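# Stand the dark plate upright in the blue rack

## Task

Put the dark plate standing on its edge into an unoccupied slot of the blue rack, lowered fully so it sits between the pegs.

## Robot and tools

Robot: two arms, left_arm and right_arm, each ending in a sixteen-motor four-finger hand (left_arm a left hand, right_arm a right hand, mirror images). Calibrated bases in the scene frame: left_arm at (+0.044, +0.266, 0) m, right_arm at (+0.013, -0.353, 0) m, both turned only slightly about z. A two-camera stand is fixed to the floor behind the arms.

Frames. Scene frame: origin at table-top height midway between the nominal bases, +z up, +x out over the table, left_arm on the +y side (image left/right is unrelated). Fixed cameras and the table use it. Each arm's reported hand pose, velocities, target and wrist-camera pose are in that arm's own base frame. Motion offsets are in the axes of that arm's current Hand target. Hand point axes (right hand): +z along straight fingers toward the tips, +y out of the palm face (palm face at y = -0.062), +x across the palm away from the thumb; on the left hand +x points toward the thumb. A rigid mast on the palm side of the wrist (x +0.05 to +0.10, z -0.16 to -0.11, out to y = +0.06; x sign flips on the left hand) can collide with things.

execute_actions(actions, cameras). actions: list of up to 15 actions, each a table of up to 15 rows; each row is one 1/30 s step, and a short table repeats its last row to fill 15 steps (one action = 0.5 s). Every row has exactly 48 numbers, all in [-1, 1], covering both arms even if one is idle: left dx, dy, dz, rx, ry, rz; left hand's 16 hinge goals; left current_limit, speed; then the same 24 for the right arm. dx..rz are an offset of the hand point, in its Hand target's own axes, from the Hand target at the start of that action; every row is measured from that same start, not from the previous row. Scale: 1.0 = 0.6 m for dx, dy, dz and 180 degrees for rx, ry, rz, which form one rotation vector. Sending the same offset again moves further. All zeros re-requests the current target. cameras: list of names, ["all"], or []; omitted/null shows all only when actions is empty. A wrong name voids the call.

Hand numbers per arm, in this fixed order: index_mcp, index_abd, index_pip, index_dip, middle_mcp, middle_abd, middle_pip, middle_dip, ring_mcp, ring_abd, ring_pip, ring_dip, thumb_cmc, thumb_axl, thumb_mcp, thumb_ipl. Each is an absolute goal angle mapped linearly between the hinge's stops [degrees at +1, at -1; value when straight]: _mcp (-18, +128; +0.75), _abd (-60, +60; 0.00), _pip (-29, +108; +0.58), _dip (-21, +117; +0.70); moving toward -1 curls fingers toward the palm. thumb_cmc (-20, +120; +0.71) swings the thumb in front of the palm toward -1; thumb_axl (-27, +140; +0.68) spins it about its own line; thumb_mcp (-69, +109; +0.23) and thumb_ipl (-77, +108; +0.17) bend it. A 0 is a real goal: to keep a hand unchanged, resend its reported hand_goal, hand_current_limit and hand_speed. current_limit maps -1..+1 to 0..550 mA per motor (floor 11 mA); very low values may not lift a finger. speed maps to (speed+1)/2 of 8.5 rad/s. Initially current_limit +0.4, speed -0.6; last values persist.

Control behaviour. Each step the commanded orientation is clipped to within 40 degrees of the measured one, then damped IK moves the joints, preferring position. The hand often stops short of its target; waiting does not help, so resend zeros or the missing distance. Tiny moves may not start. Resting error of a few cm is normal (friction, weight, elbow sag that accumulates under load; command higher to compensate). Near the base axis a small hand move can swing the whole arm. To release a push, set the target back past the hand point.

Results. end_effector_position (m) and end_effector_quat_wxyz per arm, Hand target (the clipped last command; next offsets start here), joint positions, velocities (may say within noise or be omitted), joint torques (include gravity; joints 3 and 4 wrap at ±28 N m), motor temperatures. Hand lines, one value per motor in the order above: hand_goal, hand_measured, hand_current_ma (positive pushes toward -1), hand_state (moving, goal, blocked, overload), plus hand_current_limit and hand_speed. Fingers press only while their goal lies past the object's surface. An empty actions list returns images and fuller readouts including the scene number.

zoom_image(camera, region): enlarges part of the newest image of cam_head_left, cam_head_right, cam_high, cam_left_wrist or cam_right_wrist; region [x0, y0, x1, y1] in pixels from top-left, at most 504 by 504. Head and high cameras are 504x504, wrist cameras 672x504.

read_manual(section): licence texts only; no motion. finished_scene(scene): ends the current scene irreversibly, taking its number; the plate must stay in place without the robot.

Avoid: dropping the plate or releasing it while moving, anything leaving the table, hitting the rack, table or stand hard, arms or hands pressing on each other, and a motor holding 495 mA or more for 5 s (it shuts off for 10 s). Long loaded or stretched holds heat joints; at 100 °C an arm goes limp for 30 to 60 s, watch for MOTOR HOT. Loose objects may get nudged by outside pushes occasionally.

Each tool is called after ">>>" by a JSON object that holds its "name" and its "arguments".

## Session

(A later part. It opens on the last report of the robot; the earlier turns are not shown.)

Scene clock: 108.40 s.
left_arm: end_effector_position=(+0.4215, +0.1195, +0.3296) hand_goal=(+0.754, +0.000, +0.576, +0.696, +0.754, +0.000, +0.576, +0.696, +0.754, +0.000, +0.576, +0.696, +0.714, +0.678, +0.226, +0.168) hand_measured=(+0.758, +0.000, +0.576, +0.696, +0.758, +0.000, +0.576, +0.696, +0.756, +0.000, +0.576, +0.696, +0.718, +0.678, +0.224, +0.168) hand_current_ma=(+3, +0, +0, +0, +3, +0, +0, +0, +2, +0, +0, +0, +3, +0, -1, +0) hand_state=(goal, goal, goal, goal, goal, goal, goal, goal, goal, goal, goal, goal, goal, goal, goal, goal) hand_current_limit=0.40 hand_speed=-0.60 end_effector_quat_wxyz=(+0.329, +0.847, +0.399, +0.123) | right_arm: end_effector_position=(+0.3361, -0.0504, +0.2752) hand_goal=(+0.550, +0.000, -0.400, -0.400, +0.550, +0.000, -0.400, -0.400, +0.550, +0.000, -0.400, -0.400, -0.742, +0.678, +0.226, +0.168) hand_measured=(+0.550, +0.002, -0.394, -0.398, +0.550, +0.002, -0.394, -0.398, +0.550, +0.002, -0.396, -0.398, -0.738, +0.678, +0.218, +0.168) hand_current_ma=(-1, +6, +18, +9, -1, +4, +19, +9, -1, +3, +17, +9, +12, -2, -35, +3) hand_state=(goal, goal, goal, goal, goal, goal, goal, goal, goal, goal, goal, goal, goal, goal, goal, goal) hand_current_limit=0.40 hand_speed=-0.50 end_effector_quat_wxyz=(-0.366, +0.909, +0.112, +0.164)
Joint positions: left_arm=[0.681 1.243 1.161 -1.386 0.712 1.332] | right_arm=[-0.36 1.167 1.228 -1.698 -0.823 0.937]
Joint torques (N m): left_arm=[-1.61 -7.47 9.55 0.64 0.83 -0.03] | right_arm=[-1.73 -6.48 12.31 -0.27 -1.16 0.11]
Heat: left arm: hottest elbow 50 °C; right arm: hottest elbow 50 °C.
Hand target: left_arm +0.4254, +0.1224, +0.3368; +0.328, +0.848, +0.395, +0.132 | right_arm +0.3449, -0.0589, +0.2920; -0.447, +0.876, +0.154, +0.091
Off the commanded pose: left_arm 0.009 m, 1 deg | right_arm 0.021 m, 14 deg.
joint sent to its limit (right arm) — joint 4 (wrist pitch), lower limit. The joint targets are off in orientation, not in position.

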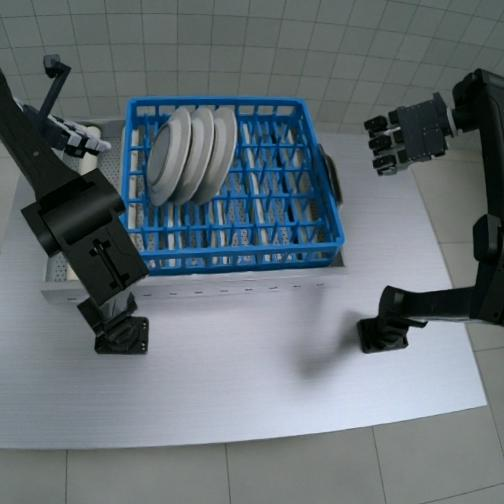

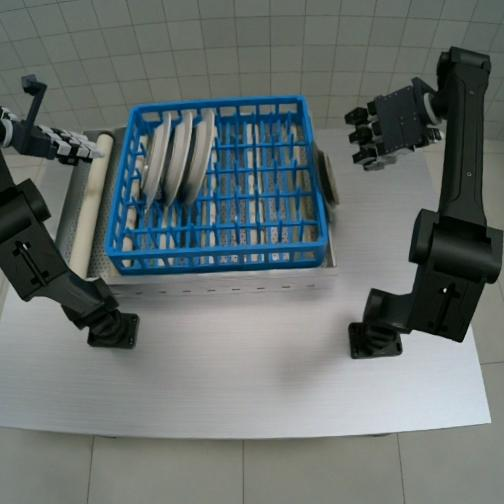

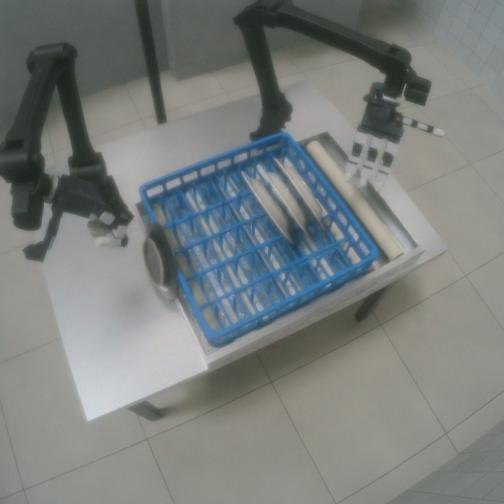

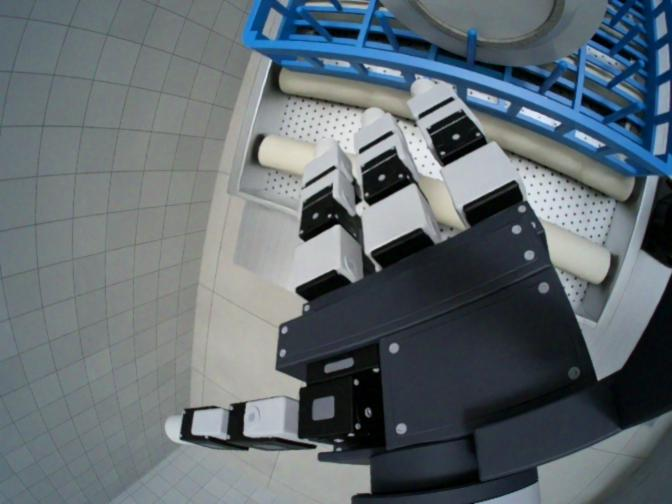

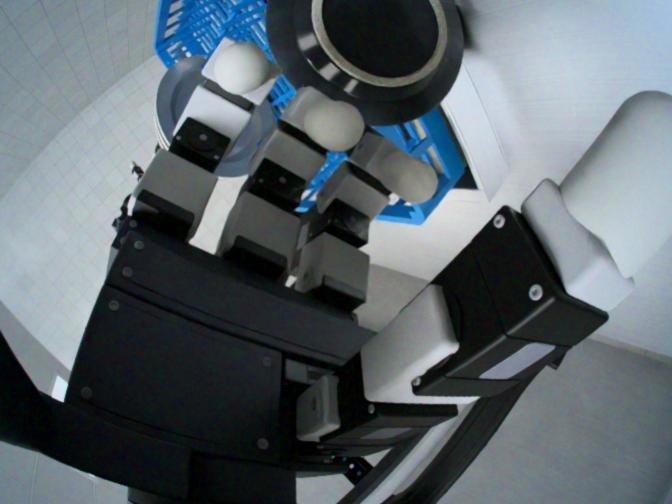

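>>> {"name": "execute_actions", "arguments": {"actions": [[[0,0,0,0,0,0,0.754,0,0.576,0.696,0.754,0,0.576,0.696,0.754,0,0.576,0.696,0.714,0.678,0.226,0.168,0.4,-0.6,0.075,-0.004,0.1065,-0.016,0.0563,0.0242,0.55,0,-0.4,-0.4,0.55,0,-0.4,-0.4,0.55,0,-0.4,-0.4,-0.743,0.678,0.226,0.168,0.4,-0.5]],[[0,0,0,0,0,0,0.754,0,0.576,0.696,0.754,0,0.576,0.696,0.754,0,0.576,0.696,0.714,0.678,0.226,0.168,0.4,-0.6,0,0,0,0,0,0,0.55,0,-0.4,-0.4,0.55,0,-0.4,-0.4,0.55,0,-0.4,-0.4,-0.743,0.678,0.226,0.168,0.4,-0.5]],[[0,0,0,0,0,0,0.754,0,0.576,0.696,0.754,0,0.576,0.696,0.754,0,0.576,0.696,0.714,0.678,0.226,0.168,0.4,-0.6,0,0,0,0,0,0,0.55,0,-0.4,-0.4,0.55,0,-0.4,-0.4,0.55,0,-0.4,-0.4,-0.743,0.678,0.226,0.168,0.4,-0.5]]], "cameras": ["all"]}}

Scene clock: 111.27 s.
left_arm: end_effector_position=(+0.4215, +0.1195, +0.3296) hand_goal=(+0.754, +0.000, +0.576, +0.696, +0.754, +0.000, +0.576, +0.696, +0.754, +0.000, +0.576, +0.696, +0.714, +0.678, +0.226, +0.168) hand_measured=(+0.758, +0.000, +0.576, +0.696, +0.758, +0.000, +0.576, +0.696, +0.756, +0.000, +0.576, +0.696, +0.718, +0.678, +0.224, +0.168) hand_current_ma=(+3, +0, +0, +0, +3, +0, +0, +0, +2, +0, +0, +0, +3, +0, -1, +0) hand_state=(goal, goal, goal, goal, goal, goal, goal, goal, goal, goal, goal, goal, goal, goal, goal, goal) hand_current_limit=0.40 hand_speed=-0.60 end_effector_quat_wxyz=(+0.329, +0.847, +0.399, +0.123) | right_arm: end_effector_position=(+0.3751, +0.0020, +0.2522) hand_goal=(+0.550, +0.000, -0.400, -0.400, +0.550, +0.000, -0.400, -0.400, +0.550, +0.000, -0.400, -0.400, -0.742, +0.678, +0.226, +0.168) hand_measured=(+0.548, +0.002, -0.396, -0.398, +0.548, +0.002, -0.396, -0.398, +0.548, +0.002, -0.396, -0.398, -0.738, +0.678, +0.220, +0.168) hand_current_ma=(-7, +6, +15, +9, -6, +4, +16, +9, -6, +3, +13, +9, +13, -2, -27, +3) hand_state=(goal, goal, goal, goal, goal, goal, goal, goal, goal, goal, goal, goal, goal, goal, goal, goal) hand_current_limit=0.40 hand_speed=-0.50 end_effector_quat_wxyz=(-0.446, +0.882, +0.067, +0.132)
Joint positions: left_arm=[0.681 1.243 1.161 -1.386 0.712 1.332] | right_arm=[-0.246 1.283 1.24 -1.578 -0.968 1.146]
Joint torques (N m): left_arm=[-1.73 -7.47 9.57 0.61 0.83 -0.04] | right_arm=[0.21 -10.11 11.34 0.87 -1 0.08]
Heat: left arm: hottest elbow 50 °C; right arm: hottest elbow 51 °C.
Hand target: left_arm +0.4254, +0.1224, +0.3368; +0.328, +0.848, +0.395, +0.132 | right_arm +0.3874, +0.0028, +0.2698; -0.440, +0.881, +0.078, +0.154
Off the commanded pose: left_arm 0.009 m, 1 deg | right_arm 0.022 m, 3 deg.

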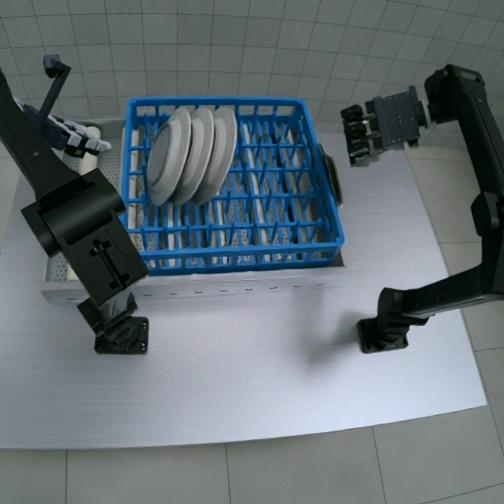

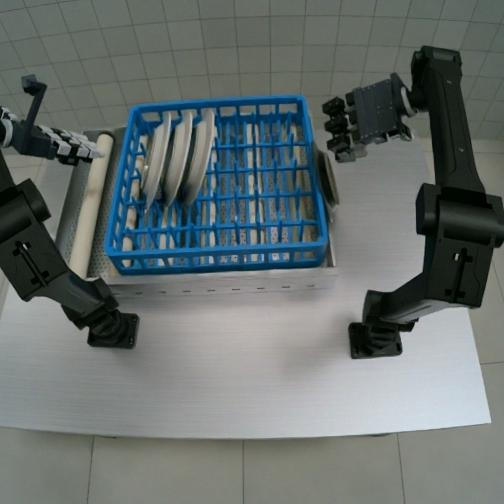

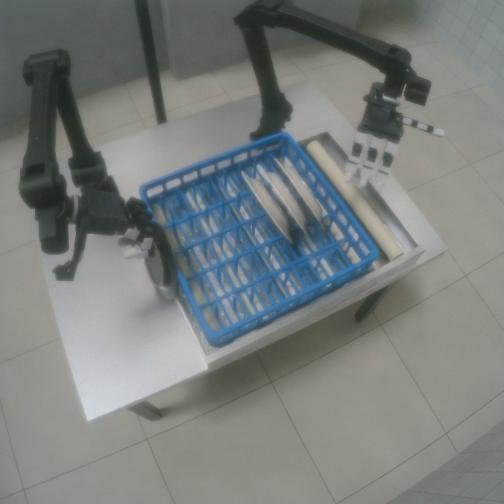

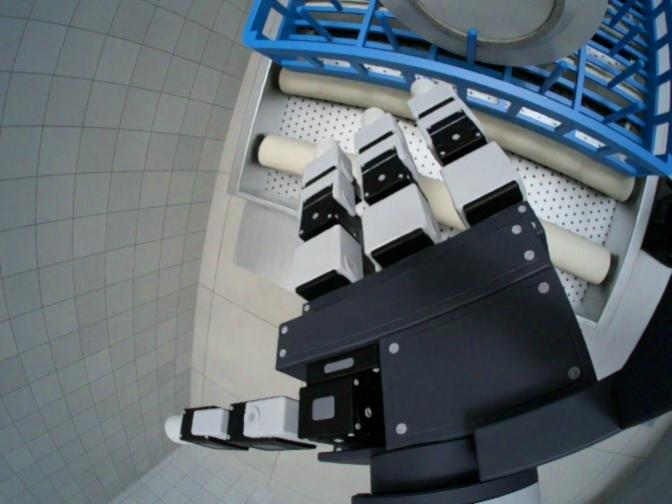

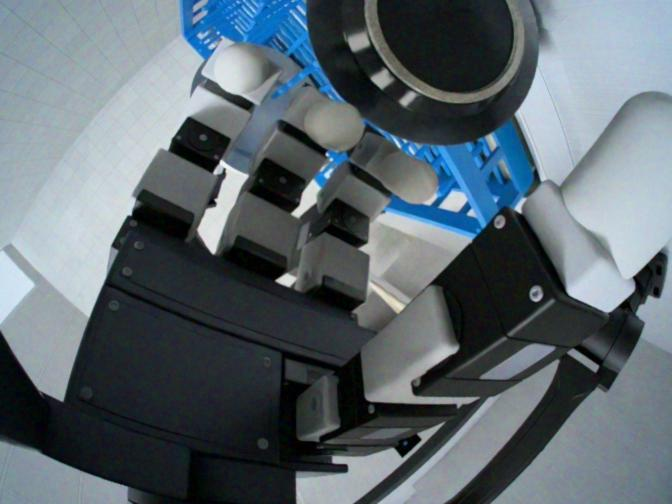

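>>> {"name": "execute_actions", "arguments": {"actions": [[[0,0,0,0,0,0,0.754,0,0.576,0.696,0.754,0,0.576,0.696,0.754,0,0.576,0.696,0.714,0.678,0.226,0.168,0.4,-0.6,-0.002,-0.0523,0.0918,0,-0.0667,0.0889,0.342,0,-0.08,0.043,0.342,0,-0.08,0.043,0.342,0,-0.08,0.043,-0.571,0.678,0.226,0.168,0.4,-0.5]],[[0,0,0,0,0,0,0.754,0,0.576,0.696,0.754,0,0.576,0.696,0.754,0,0.576,0.696,0.714,0.678,0.226,0.168,0.4,-0.6,0,0,0,0,0,0,0.342,0,-0.08,0.043,0.342,0,-0.08,0.043,0.342,0,-0.08,0.043,-0.571,0.678,0.226,0.168,0.4,-0.5]],[[0,0,0,0,0,0,0.754,0,0.576,0.696,0.754,0,0.576,0.696,0.754,0,0.576,0.696,0.714,0.678,0.226,0.168,0.4,-0.6,0.011,-0.063,0.084,0,0,0,0.342,0,-0.08,0.043,0.342,0,-0.08,0.043,0.342,0,-0.08,0.043,-0.571,0.678,0.226,0.168,0.4,-0.5]],[[0,0,0,0,0,0,0.754,0,0.576,0.696,0.754,0,0.576,0.696,0.754,0,0.576,0.696,0.714,0.678,0.226,0.168,0.4,-0.6,0,0,0,0,0,0,0.342,0,-0.08,0.043,0.342,0,-0.08,0.043,0.342,0,-0.08,0.043,-0.571,0.678,0.226,0.168,0.4,-0.5]]], "cameras": ["all"]}}

Scene clock: 118.73 s.
left_arm: end_effector_position=(+0.4215, +0.1195, +0.3296) hand_goal=(+0.754, +0.000, +0.576, +0.696, +0.754, +0.000, +0.576, +0.696, +0.754, +0.000, +0.576, +0.696, +0.714, +0.678, +0.226, +0.168) hand_measured=(+0.758, +0.000, +0.576, +0.696, +0.758, +0.000, +0.576, +0.696, +0.756, +0.000, +0.576, +0.696, +0.718, +0.678, +0.224, +0.168) hand_current_ma=(+3, +0, +0, +0, +3, +0, +0, +0, +2, +0, +0, +0, +3, +0, -1, +0) hand_state=(goal, goal, goal, goal, goal, goal, goal, goal, goal, goal, goal, goal, goal, goal, goal, goal) hand_current_limit=0.40 hand_speed=-0.60 end_effector_quat_wxyz=(+0.329, +0.847, +0.399, +0.123) | right_arm: end_effector_position=(+0.3858, +0.1274, +0.2465) hand_goal=(+0.342, +0.000, -0.080, +0.044, +0.342, +0.000, -0.080, +0.044, +0.342, +0.000, -0.080, +0.044, -0.570, +0.678, +0.226, +0.168) hand_measured=(+0.340, +0.002, -0.082, +0.042, +0.340, +0.002, -0.082, +0.042, +0.340, +0.002, -0.082, +0.042, -0.570, +0.678, +0.222, +0.168) hand_current_ma=(-8, +6, -4, -8, -7, +4, -4, -7, -9, +3, -3, -8, -3, -2, -22, +3) hand_state=(goal, goal, goal, goal, goal, goal, goal, goal, goal, goal, goal, goal, goal, goal, goal, goal) hand_current_limit=0.40 hand_speed=-0.50 end_effector_quat_wxyz=(-0.445, +0.895, -0.002, -0.023)
Joint positions: left_arm=[0.681 1.243 1.161 -1.386 0.712 1.332] | right_arm=[0.099 1.424 1.363 -1.446 -0.922 1.706]
Joint torques (N m): left_arm=[-1.67 -7.59 9.57 0.59 0.83 -0.03] | right_arm=[-1.44 -12.1 10.73 0.81 -0.78 0.22]
Heat: left arm: hottest elbow 50 °C; right arm: hottest elbow 51 °C.
Hand target: left_arm +0.4254, +0.1224, +0.3368; +0.328, +0.848, +0.395, +0.132 | right_arm +0.3953, +0.1288, +0.2618; -0.447, +0.895, +0.001, -0.001
Off the commanded pose: left_arm 0.009 m, 1 deg | right_arm 0.018 m, 3 deg.

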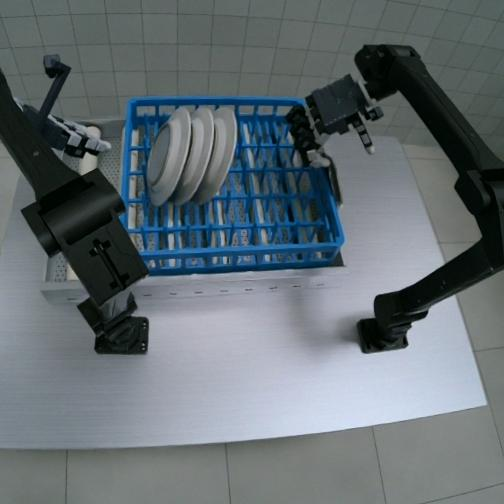

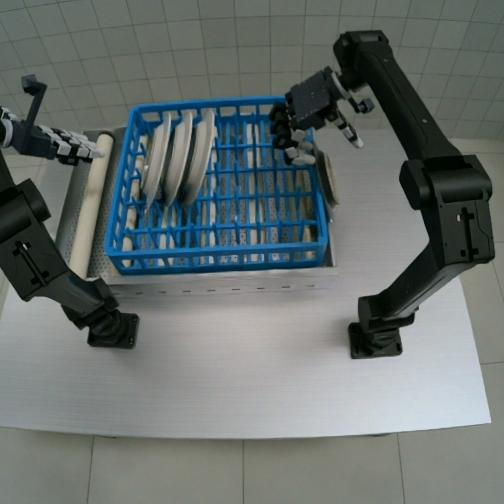

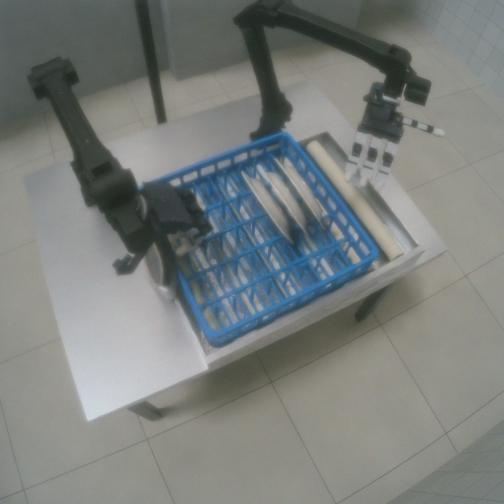

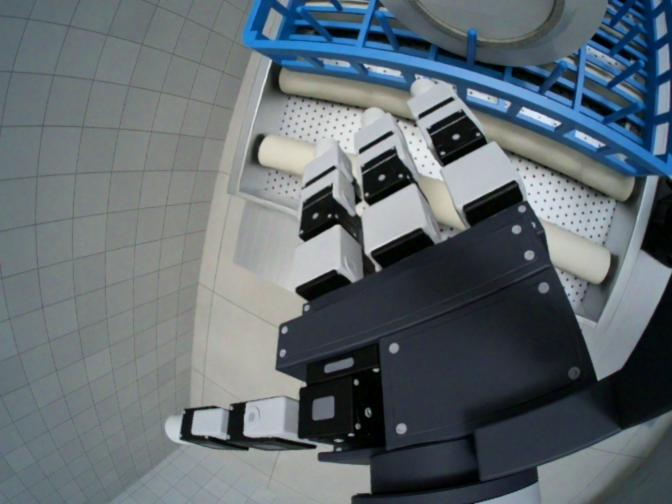

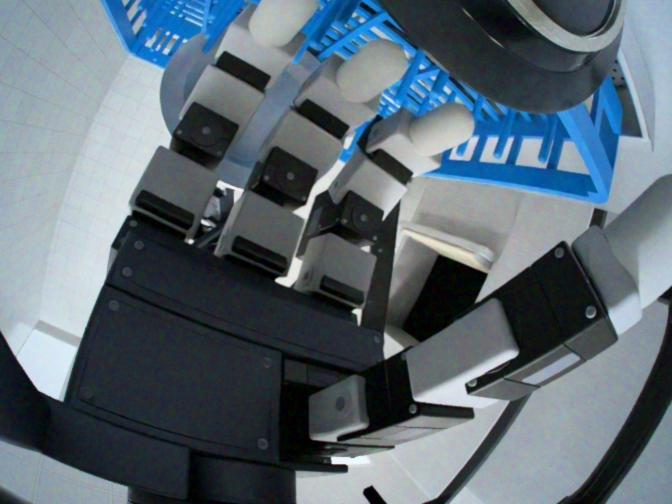

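>>> {"name": "zoom_image", "arguments": {"camera": "cam_head_right", "region": [240, 80, 400, 240]}}

>>> {"name": "zoom_image", "arguments": {"camera": "cam_high", "region": [90, 160, 250, 320]}}

>>> {"name": "zoom_image", "arguments": {"camera": "cam_right_wrist", "region": [150, 0, 654, 300]}}

Scaled by 3.150 from the camera's 504x504 image, which has a finer 720x720 frame.

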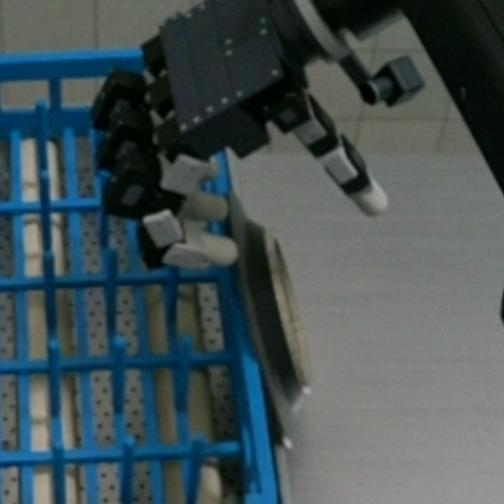

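Scaled by 3.150 from the camera's 504x504 image, which has a finer 720x720 frame.

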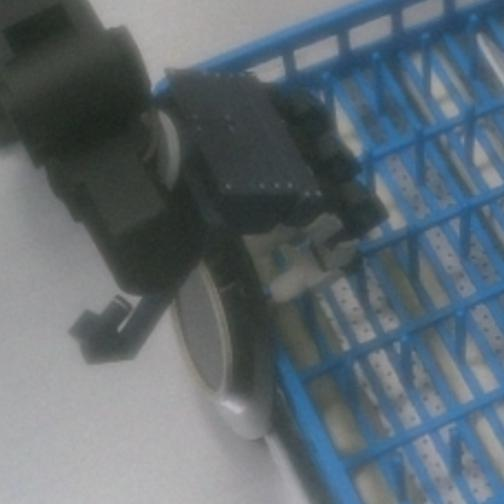

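Scaled by 1.000.

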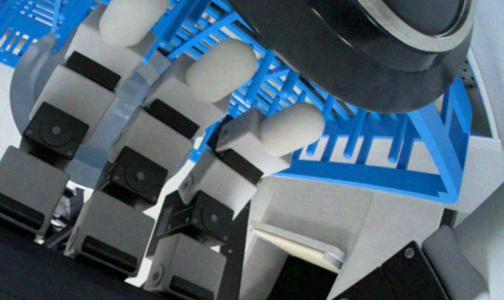

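>>> {"name": "execute_actions", "arguments": {"actions": [[[0,0,0,0,0,0,0.754,0,0.576,0.696,0.754,0,0.576,0.696,0.754,0,0.576,0.696,0.714,0.678,0.226,0.168,0.4,-0.6,-0.005,0.0107,0.0413,0,0,0,0.342,0,-0.08,0.043,0.342,0,-0.08,0.043,0.342,0,-0.08,0.043,-0.571,0.678,0.226,0.168,0.4,-0.5]],[[0,0,0,0,0,0,0.754,0,0.576,0.696,0.754,0,0.576,0.696,0.754,0,0.576,0.696,0.714,0.678,0.226,0.168,0.4,-0.6,0,0.0333,0.025,0,0,0,0.342,0,-0.08,0.043,0.342,0,-0.08,0.043,0.342,0,-0.08,0.043,-0.571,0.678,0.226,0.168,0.4,-0.5]],[[0,0,0,0,0,0,0.754,0,0.576,0.696,0.754,0,0.576,0.696,0.754,0,0.576,0.696,0.714,0.678,0.226,0.168,0.4,-0.6,0,0,0,0,0,0,0.342,0,-0.08,0.043,0.342,0,-0.08,0.043,0.342,0,-0.08,0.043,-0.571,0.678,0.226,0.168,0.4,-0.5]]], "cameras": ["cam_head_left","cam_head_right","cam_high","cam_right_wrist"]}}

>>> {"name": "zoom_image", "arguments": {"camera": "cam_head_right", "region": [240, 80, 400, 240]}}

>>> {"name": "zoom_image", "arguments": {"camera": "cam_high", "region": [90, 160, 250, 320]}}

Scene clock: 122.87 s.
left_arm: end_effector_position=(+0.4215, +0.1195, +0.3296) hand_goal=(+0.754, +0.000, +0.576, +0.696, +0.754, +0.000, +0.576, +0.696, +0.754, +0.000, +0.576, +0.696, +0.714, +0.678, +0.226, +0.168) hand_measured=(+0.758, +0.000, +0.576, +0.696, +0.758, +0.000, +0.576, +0.696, +0.756, +0.000, +0.576, +0.696, +0.718, +0.678, +0.224, +0.168) hand_current_ma=(+3, +0, +0, +0, +3, +0, +0, +0, +2, +0, +0, +0, +3, +0, -1, +0) hand_state=(goal, goal, goal, goal, goal, goal, goal, goal, goal, goal, goal, goal, goal, goal, goal, goal) hand_current_limit=0.40 hand_speed=-0.60 end_effector_quat_wxyz=(+0.329, +0.847, +0.399, +0.123) | right_arm: end_effector_position=(+0.3909, +0.1385, +0.2156) hand_goal=(+0.342, +0.000, -0.080, +0.044, +0.342, +0.000, -0.080, +0.044, +0.342, +0.000, -0.080, +0.044, -0.570, +0.678, +0.226, +0.168) hand_measured=(+0.340, +0.002, -0.082, +0.042, +0.340, +0.002, -0.082, +0.042, +0.340, +0.002, -0.082, +0.042, -0.570, +0.678, +0.222, +0.168) hand_current_ma=(-8, +6, -4, -8, -7, +4, -4, -7, -9, +3, -3, -8, -3, -2, -22, +3) hand_state=(goal, goal, goal, goal, goal, goal, goal, goal, goal, goal, goal, goal, goal, goal, goal, goal) hand_current_limit=0.40 hand_speed=-0.50 end_effector_quat_wxyz=(-0.445, +0.895, +0.001, -0.004)
Joint positions: left_arm=[0.681 1.243 1.161 -1.386 0.712 1.332] | right_arm=[0.125 1.412 1.27 -1.277 -0.914 1.769]
Joint torques (N m): left_arm=[-1.67 -7.41 9.58 0.65 0.83 -0.03] | right_arm=[-0.03 -11.46 8.43 1.09 -0.77 0.19]
Heat: left arm: hottest elbow 50 °C; right arm: hottest elbow 51 °C.
Hand target: left_arm +0.4254, +0.1224, +0.3368; +0.328, +0.848, +0.395, +0.132 | right_arm +0.3922, +0.1446, +0.2168; -0.447, +0.895, +0.001, -0.001
Off the commanded pose: left_arm 0.009 m, 1 deg | right_arm 0.006 m, 0 deg.
Images, in order (width x height): cam_head_left 504x504, cam_head_right 504x504, cam_high 504x504, cam_right_wrist 672x504.

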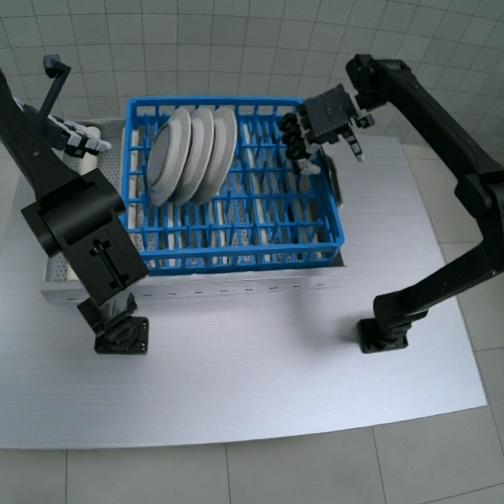

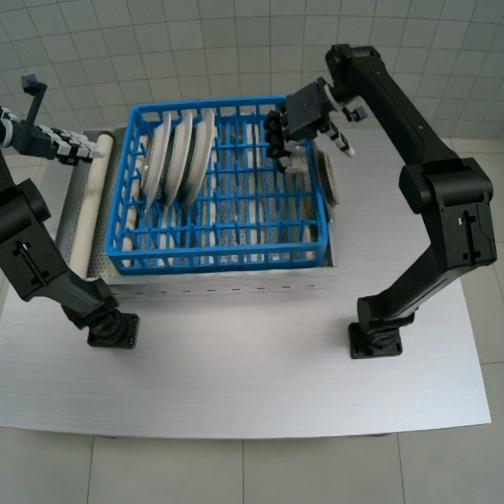

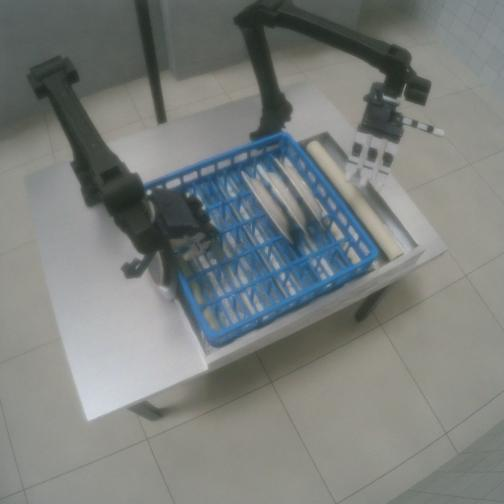

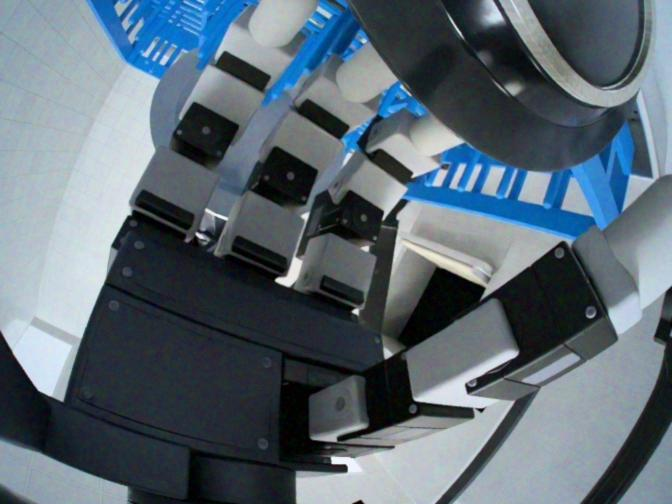

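Scaled by 3.150 from the camera's 504x504 image, which has a finer 720x720 frame.

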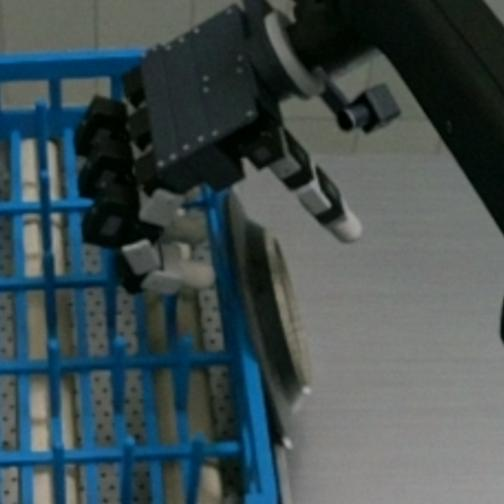

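Scaled by 3.150 from the camera's 504x504 image, which has a finer 720x720 frame.

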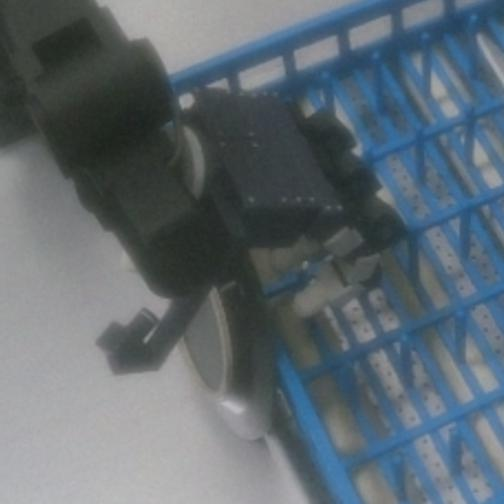

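>>> {"name": "zoom_image", "arguments": {"camera": "cam_right_wrist", "region": [320, 0, 672, 264]}}

Scaled by 1.432 from the camera's 672x504 image, which has a finer 960x720 frame.

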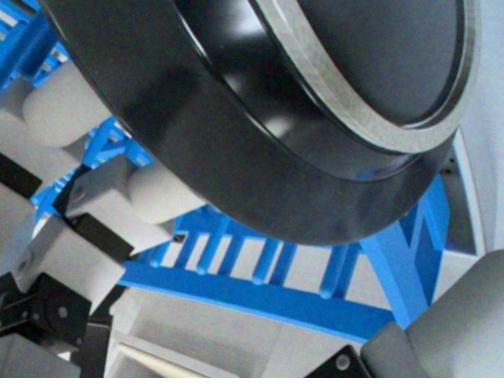

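>>> {"name": "execute_actions", "arguments": {"actions": [[[0,0,0,0,0,0,0.754,0,0.576,0.696,0.754,0,0.576,0.696,0.754,0,0.576,0.696,0.714,0.678,0.226,0.168,0.4,-0.6,0,0.028,0.021,0,0,0,0.342,0,-0.08,0.043,0.342,0,-0.08,0.043,0.342,0,-0.08,0.043,-0.571,0.678,0.226,0.168,0.4,-0.5]],[[0,0,0,0,0,0,0.754,0,0.576,0.696,0.754,0,0.576,0.696,0.754,0,0.576,0.696,0.714,0.678,0.226,0.168,0.4,-0.6,0,0,0,0,0,0,0.342,0,-0.08,0.043,0.342,0,-0.08,0.043,0.342,0,-0.08,0.043,-0.571,0.678,0.226,0.168,0.4,-0.5]]], "cameras": ["cam_head_right","cam_high","cam_right_wrist"]}}

>>> {"name": "zoom_image", "arguments": {"camera": "cam_high", "region": [90, 160, 250, 320]}}

>>> {"name": "zoom_image", "arguments": {"camera": "cam_right_wrist", "region": [200, 0, 672, 354]}}

Scene clock: 125.77 s.
left_arm: end_effector_position=(+0.4215, +0.1195, +0.3296) hand_goal=(+0.754, +0.000, +0.576, +0.696, +0.754, +0.000, +0.576, +0.696, +0.754, +0.000, +0.576, +0.696, +0.714, +0.678, +0.226, +0.168) hand_measured=(+0.758, +0.000, +0.576, +0.696, +0.758, +0.000, +0.576, +0.696, +0.756, +0.000, +0.576, +0.696, +0.718, +0.678, +0.224, +0.168) hand_current_ma=(+3, +0, +0, +0, +3, +0, +0, +0, +2, +0, +0, +0, +3, +0, -1, +0) hand_state=(goal, goal, goal, goal, goal, goal, goal, goal, goal, goal, goal, goal, goal, goal, goal, goal) hand_current_limit=0.40 hand_speed=-0.60 end_effector_quat_wxyz=(+0.329, +0.847, +0.399, +0.123) | right_arm: end_effector_position=(+0.3902, +0.1385, +0.1982) hand_goal=(+0.342, +0.000, -0.080, +0.044, +0.342, +0.000, -0.080, +0.044, +0.342, +0.000, -0.080, +0.044, -0.570, +0.678, +0.226, +0.168) hand_measured=(+0.340, +0.002, -0.082, +0.042, +0.340, +0.002, -0.082, +0.042, +0.340, +0.002, -0.082, +0.042, -0.570, +0.678, +0.222, +0.168) hand_current_ma=(-8, +6, -4, -8, -7, +4, -4, -7, -9, +3, -3, -8, -3, -2, -22, +3) hand_state=(goal, goal, goal, goal, goal, goal, goal, goal, goal, goal, goal, goal, goal, goal, goal, goal) hand_current_limit=0.40 hand_speed=-0.50 end_effector_quat_wxyz=(-0.446, +0.895, +0.003, +0.000)
Joint positions: left_arm=[0.681 1.243 1.161 -1.386 0.712 1.332] | right_arm=[0.125 1.412 1.223 -1.222 -0.914 1.769]
Joint torques (N m): left_arm=[-1.61 -7.41 9.58 0.62 0.84 -0.03] | right_arm=[0.09 -11.11 8.55 1.18 -0.81 0.13]
Heat: left arm: hottest elbow 50 °C; right arm: hottest elbow 51 °C.
Hand target: left_arm +0.4254, +0.1224, +0.3368; +0.328, +0.848, +0.395, +0.132 | right_arm +0.3923, +0.1446, +0.1959; -0.447, +0.895, +0.001, -0.001
Off the commanded pose: left_arm 0.009 m, 1 deg | right_arm 0.007 m, 0 deg.
Images, in order (width x height): cam_head_right 504x504, cam_high 504x504, cam_right_wrist 672x504.

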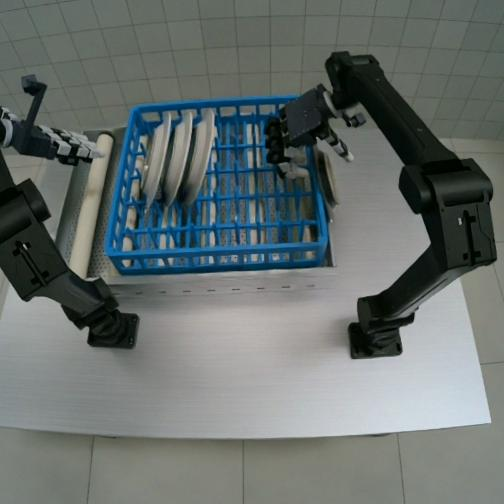

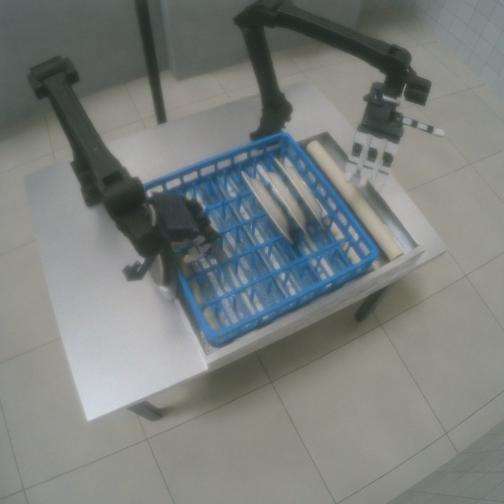

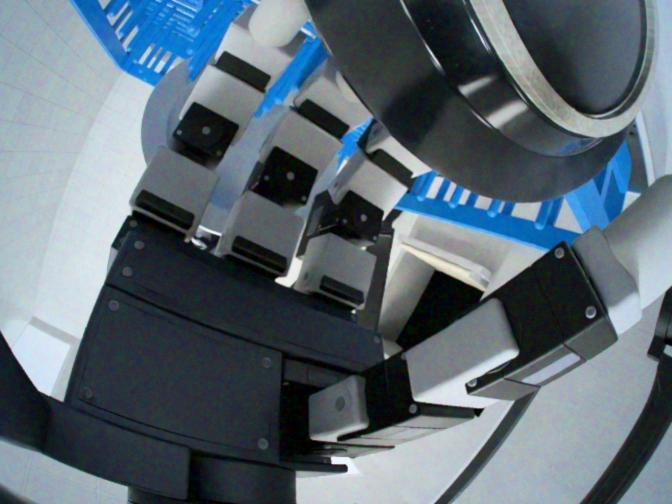

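Scaled by 3.150 from the camera's 504x504 image, which has a finer 720x720 frame.

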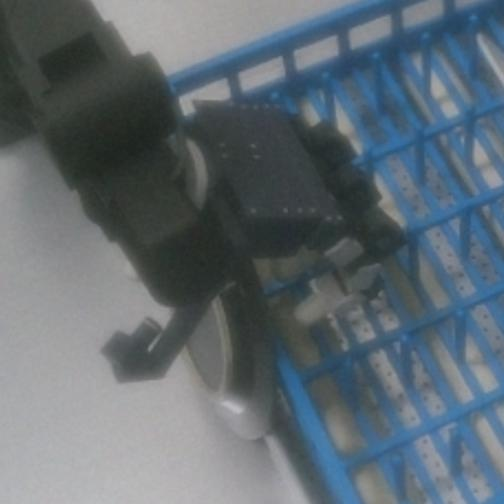

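Scaled by 1.068 from the camera's 672x504 image, which has a finer 960x720 frame.

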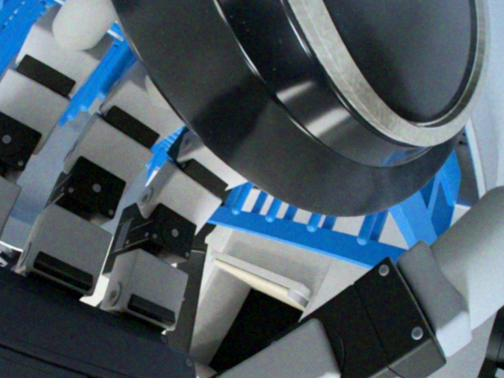

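>>> {"name": "execute_actions", "arguments": {"actions": [[[0,0,0,0,0,0,0.754,0,0.576,0.696,0.754,0,0.576,0.696,0.754,0,0.576,0.696,0.714,0.678,0.226,0.168,0.4,-0.6,0,0.022,-0.0293,0,0,0,0.342,0,-0.08,0.043,0.342,0,-0.08,0.043,0.342,0,-0.08,0.043,-0.571,0.678,0.226,0.168,0.4,-0.5]],[[0,0,0,0,0,0,0.754,0,0.576,0.696,0.754,0,0.576,0.696,0.754,0,0.576,0.696,0.714,0.678,0.226,0.168,0.4,-0.6,0,0,0,0,0,0,0.342,0,-0.08,0.043,0.342,0,-0.08,0.043,0.342,0,-0.08,0.043,-0.571,0.678,0.0,0.168,0.4,-0.5]]], "cameras": ["cam_head_right","cam_high","cam_right_wrist"]}}

>>> {"name": "zoom_image", "arguments": {"camera": "cam_high", "region": [90, 160, 250, 320]}}

>>> {"name": "zoom_image", "arguments": {"camera": "cam_head_right", "region": [240, 80, 400, 240]}}

Scene clock: 127.47 s.
left_arm: end_effector_position=(+0.4215, +0.1195, +0.3296) hand_goal=(+0.754, +0.000, +0.576, +0.696, +0.754, +0.000, +0.576, +0.696, +0.754, +0.000, +0.576, +0.696, +0.714, +0.678, +0.226, +0.168) hand_measured=(+0.758, +0.000, +0.576, +0.696, +0.758, +0.000, +0.576, +0.696, +0.756, +0.000, +0.576, +0.696, +0.718, +0.678, +0.224, +0.168) hand_current_ma=(+3, +0, +0, +0, +3, +0, +0, +0, +2, +0, +0, +0, +3, +0, -1, +0) hand_state=(goal, goal, goal, goal, goal, goal, goal, goal, goal, goal, goal, goal, goal, goal, goal, goal) hand_current_limit=0.40 hand_speed=-0.60 end_effector_quat_wxyz=(+0.329, +0.847, +0.399, +0.123) | right_arm: end_effector_position=(+0.3885, +0.1265, +0.1976) hand_goal=(+0.342, +0.000, -0.080, +0.044, +0.342, +0.000, -0.080, +0.044, +0.342, +0.000, -0.080, +0.044, -0.570, +0.678, +0.000, +0.168) hand_measured=(+0.340, +0.002, -0.082, +0.042, +0.340, +0.002, -0.082, +0.042, +0.340, +0.002, -0.082, +0.042, -0.570, +0.678, +0.000, +0.168) hand_current_ma=(-8, +6, -4, -8, -7, +4, -4, -7, -9, +3, -3, -8, -3, -2, +3, +3) hand_state=(goal, goal, goal, goal, goal, goal, goal, goal, goal, goal, goal, goal, goal, goal, goal, goal) hand_current_limit=0.40 hand_speed=-0.50 end_effector_quat_wxyz=(-0.444, +0.896, -0.001, -0.001)
Joint positions: left_arm=[0.681 1.243 1.161 -1.386 0.712 1.332] | right_arm=[0.098 1.412 1.223 -1.256 -0.914 1.733]
Joint torques (N m): left_arm=[-1.67 -7.36 9.57 0.58 0.83 -0.04] | right_arm=[-1.08 -10.17 8.88 -0.34 -1.08 -0.27]
Heat: left arm: hottest elbow 50 °C; right arm: hottest elbow 51 °C.
Hand target: left_arm +0.4254, +0.1224, +0.3368; +0.328, +0.848, +0.395, +0.132 | right_arm +0.3923, +0.1226, +0.1959; -0.447, +0.895, +0.001, -0.001
Off the commanded pose: left_arm 0.009 m, 1 deg | right_arm 0.006 m, 0 deg.
Images, in order (width x height): cam_head_right 504x504, cam_high 504x504, cam_right_wrist 672x504.

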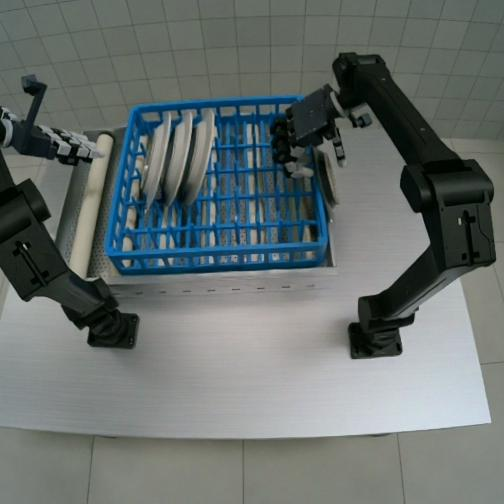

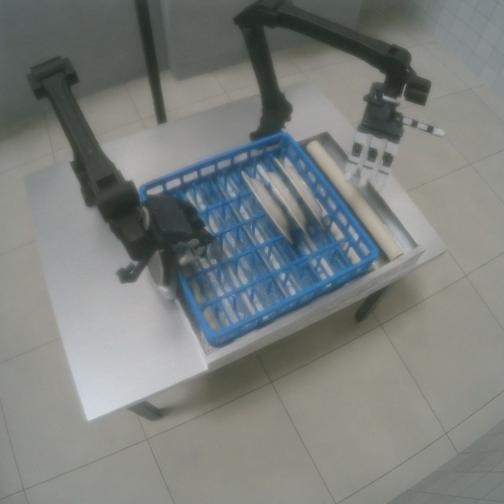

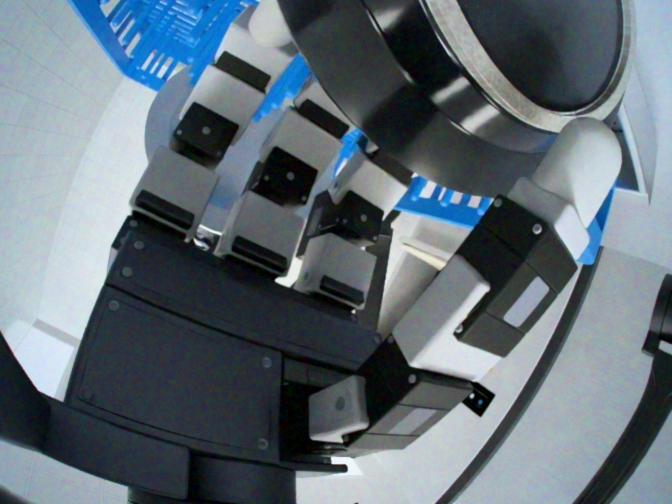

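Scaled by 3.150 from the camera's 504x504 image, which has a finer 720x720 frame.

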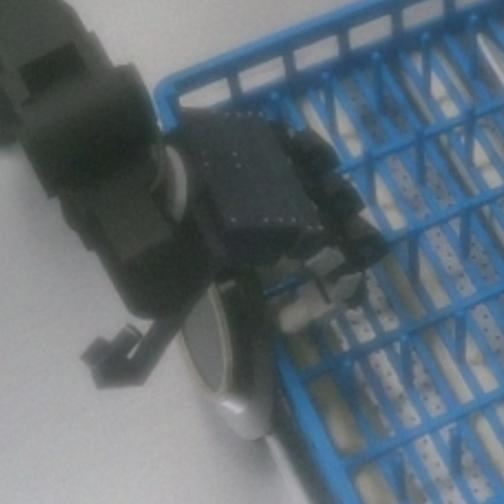

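Scaled by 3.150 from the camera's 504x504 image, which has a finer 720x720 frame.

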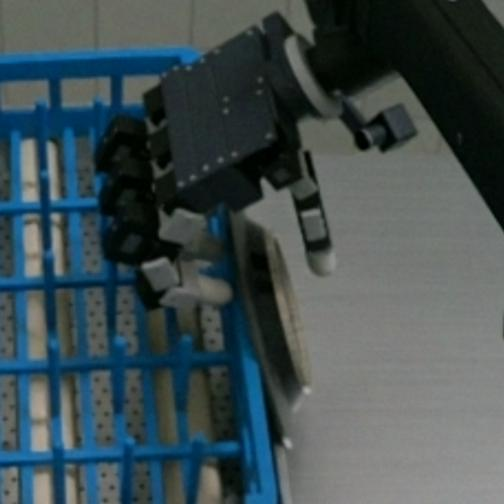

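>>> {"name": "execute_actions", "arguments": {"actions": [[[0,0,0,0,0,0,0.754,0,0.576,0.696,0.754,0,0.576,0.696,0.754,0,0.576,0.696,0.714,0.678,0.226,0.168,0.4,-0.6,0,0.012,-0.016,0,0,0,0.342,0,-0.08,0.043,0.342,0,-0.08,0.043,0.342,0,-0.08,0.043,-0.571,0.678,-0.1,0.168,0.4,-0.5]],[[0,0,0,0,0,0,0.754,0,0.576,0.696,0.754,0,0.576,0.696,0.754,0,0.576,0.696,0.714,0.678,0.226,0.168,0.4,-0.6,0,0,0,0,0,0,0.342,0,-0.08,0.043,0.342,0,-0.08,0.043,0.342,0,-0.08,0.043,-0.571,0.678,-0.1,0.168,0.4,-0.5]]], "cameras": ["cam_head_right","cam_high","cam_right_wrist"]}}

>>> {"name": "zoom_image", "arguments": {"camera": "cam_head_right", "region": [240, 80, 400, 240]}}

Scene clock: 129.23 s.
left_arm: end_effector_position=(+0.4215, +0.1195, +0.3296) hand_goal=(+0.754, +0.000, +0.576, +0.696, +0.754, +0.000, +0.576, +0.696, +0.754, +0.000, +0.576, +0.696, +0.714, +0.678, +0.226, +0.168) hand_measured=(+0.758, +0.000, +0.576, +0.696, +0.758, +0.000, +0.576, +0.696, +0.756, +0.000, +0.576, +0.696, +0.718, +0.678, +0.224, +0.168) hand_current_ma=(+3, +0, +0, +0, +3, +0, +0, +0, +2, +0, +0, +0, +3, +0, -1, +0) hand_state=(goal, goal, goal, goal, goal, goal, goal, goal, goal, goal, goal, goal, goal, goal, goal, goal) hand_current_limit=0.40 hand_speed=-0.60 end_effector_quat_wxyz=(+0.329, +0.847, +0.399, +0.123) | right_arm: end_effector_position=(+0.3860, +0.1162, +0.1971) hand_goal=(+0.342, +0.000, -0.080, +0.044, +0.342, +0.000, -0.080, +0.044, +0.342, +0.000, -0.080, +0.044, -0.570, +0.678, -0.100, +0.168) hand_measured=(+0.342, +0.002, -0.080, +0.042, +0.340, +0.002, -0.080, +0.042, +0.340, +0.002, -0.082, +0.042, -0.570, +0.678, -0.098, +0.168) hand_current_ma=(-2, +6, -2, -8, -6, +4, -3, -7, -9, +3, -3, -8, -3, -2, +6, +3) hand_state=(goal, goal, goal, goal, goal, goal, goal, goal, goal, goal, goal, goal, goal, goal, goal, goal) hand_current_limit=0.40 hand_speed=-0.50 end_effector_quat_wxyz=(-0.445, +0.895, -0.001, -0.003)
Joint positions: left_arm=[0.681 1.243 1.161 -1.386 0.712 1.332] | right_arm=[0.072 1.413 1.223 -1.294 -0.92 1.689]
Joint torques (N m): left_arm=[-1.61 -7.36 9.54 0.62 0.84 -0.03] | right_arm=[-2.14 -9.58 9.29 -0.53 -0.99 -0.22]
Heat: left arm: hottest elbow 50 °C; right arm: hottest elbow 51 °C.
Hand target: left_arm +0.4254, +0.1224, +0.3368; +0.328, +0.848, +0.395, +0.132 | right_arm +0.3924, +0.1106, +0.1958; -0.447, +0.895, +0.001, -0.001
Off the commanded pose: left_arm 0.009 m, 1 deg | right_arm 0.009 m, 0 deg.
Images, in order (width x height): cam_head_right 504x504, cam_high 504x504, cam_right_wrist 672x504.

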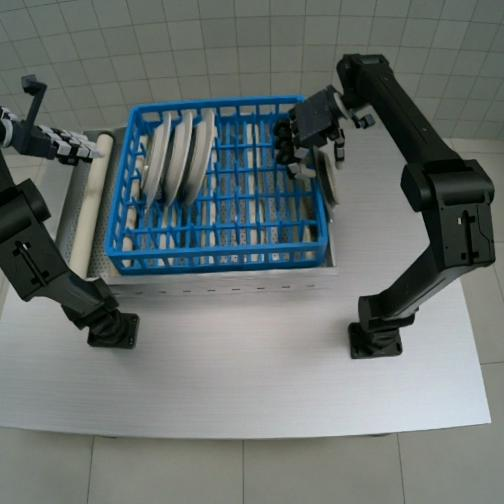

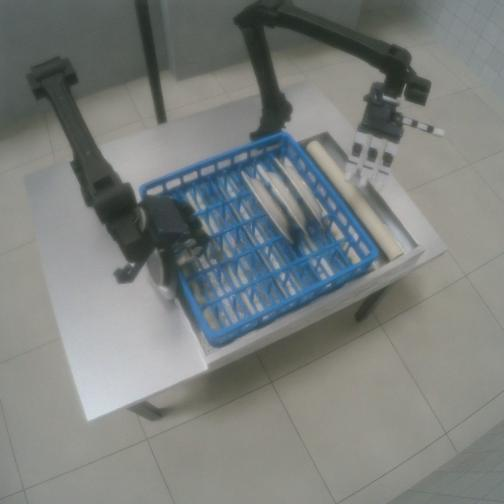

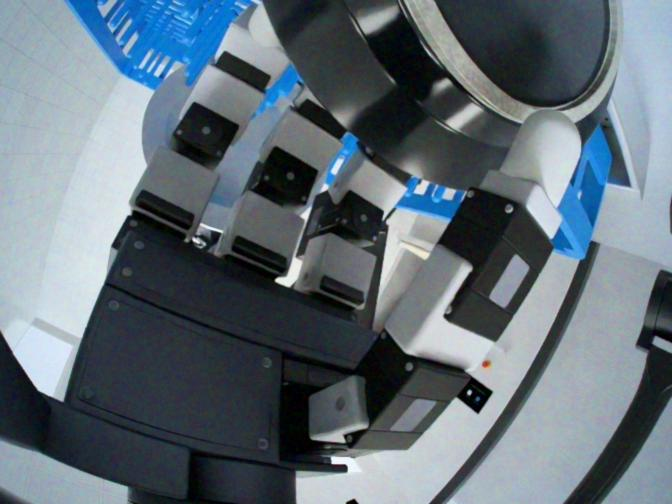

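Scaled by 3.150 from the camera's 504x504 image, which has a finer 720x720 frame.

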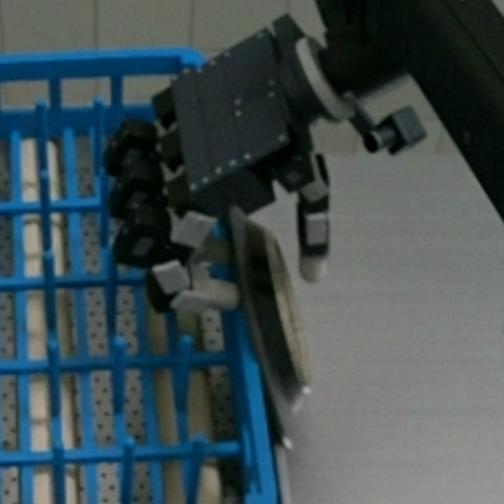

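>>> {"name": "execute_actions", "arguments": {"actions": [[[0,0,0,0,0,0,0.754,0,0.576,0.696,0.754,0,0.576,0.696,0.754,0,0.576,0.696,0.714,0.678,0.226,0.168,0.4,-0.6,0.01,0.012,-0.016,0,0,0,0.342,0,-0.08,0.043,0.342,0,-0.08,0.043,0.342,0,-0.08,0.043,-0.571,0.678,-0.25,0.168,0.4,-0.5]],[[0,0,0,0,0,0,0.754,0,0.576,0.696,0.754,0,0.576,0.696,0.754,0,0.576,0.696,0.714,0.678,0.226,0.168,0.4,-0.6,0,0,0,0,0,0,0.342,0,-0.08,0.043,0.342,0,-0.08,0.043,0.342,0,-0.08,0.043,-0.571,0.678,-0.3,0.168,0.4,-0.5]]], "cameras": ["cam_head_right","cam_right_wrist"]}}

>>> {"name": "zoom_image", "arguments": {"camera": "cam_head_right", "region": [240, 80, 400, 240]}}

Scene clock: 130.93 s.
left_arm: end_effector_position=(+0.4215, +0.1195, +0.3296) hand_goal=(+0.754, +0.000, +0.576, +0.696, +0.754, +0.000, +0.576, +0.696, +0.754, +0.000, +0.576, +0.696, +0.714, +0.678, +0.226, +0.168) hand_measured=(+0.758, +0.000, +0.576, +0.696, +0.758, +0.000, +0.576, +0.696, +0.756, +0.000, +0.576, +0.696, +0.718, +0.678, +0.224, +0.168) hand_current_ma=(+3, +0, +0, +0, +3, +0, +0, +0, +2, +0, +0, +0, +3, +0, -1, +0) hand_state=(goal, goal, goal, goal, goal, goal, goal, goal, goal, goal, goal, goal, goal, goal, goal, goal) hand_current_limit=0.40 hand_speed=-0.60 end_effector_quat_wxyz=(+0.329, +0.847, +0.399, +0.123) | right_arm: end_effector_position=(+0.3848, +0.1077, +0.1959) hand_goal=(+0.342, +0.000, -0.080, +0.044, +0.342, +0.000, -0.080, +0.044, +0.342, +0.000, -0.080, +0.044, -0.570, +0.678, -0.300, +0.168) hand_measured=(+0.342, -0.004, -0.086, +0.038, +0.338, +0.000, -0.086, +0.040, +0.340, +0.002, -0.080, +0.042, -0.570, +0.678, -0.290, +0.170) hand_current_ma=(+1, -10, -18, -20, -12, +0, -21, -17, -8, +3, -3, -8, -2, -2, +50, +6) hand_state=(goal, goal, goal, goal, goal, goal, goal, goal, goal, goal, goal, goal, goal, goal, goal, goal) hand_current_limit=0.40 hand_speed=-0.50 end_effector_quat_wxyz=(-0.451, +0.892, -0.002, -0.008)
Joint positions: left_arm=[0.681 1.243 1.161 -1.386 0.712 1.332] | right_arm=[0.046 1.423 1.227 -1.334 -0.935 1.641]
Joint torques (N m): left_arm=[-1.67 -7.41 9.58 0.65 0.83 -0.03] | right_arm=[-2.08 -8.35 10.74 -0.53 -0.44 -0.22]
Heat: left arm: hottest elbow 51 °C; right arm: hottest elbow 51 °C.
Hand target: left_arm +0.4254, +0.1224, +0.3368; +0.328, +0.848, +0.395, +0.132 | right_arm +0.3984, +0.0986, +0.1960; -0.447, +0.895, +0.001, -0.001
Off the commanded pose: left_arm 0.009 m, 1 deg | right_arm 0.016 m, 1 deg.
Images, in order (width x height): cam_head_right 504x504, cam_right_wrist 672x504.

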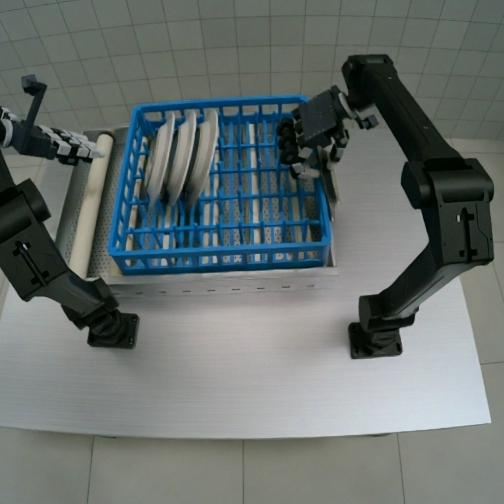

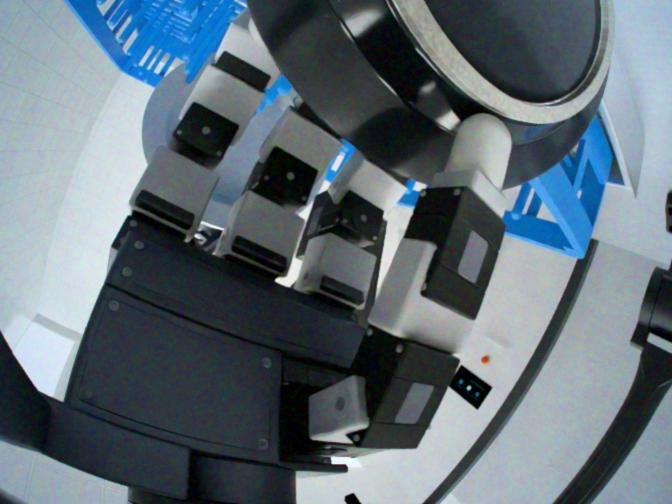

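Scaled by 3.150 from the camera's 504x504 image, which has a finer 720x720 frame.

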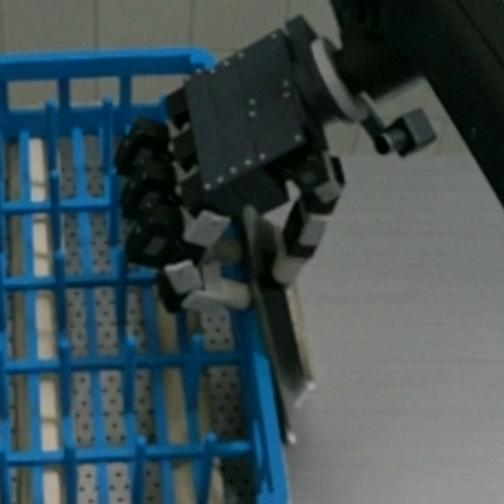

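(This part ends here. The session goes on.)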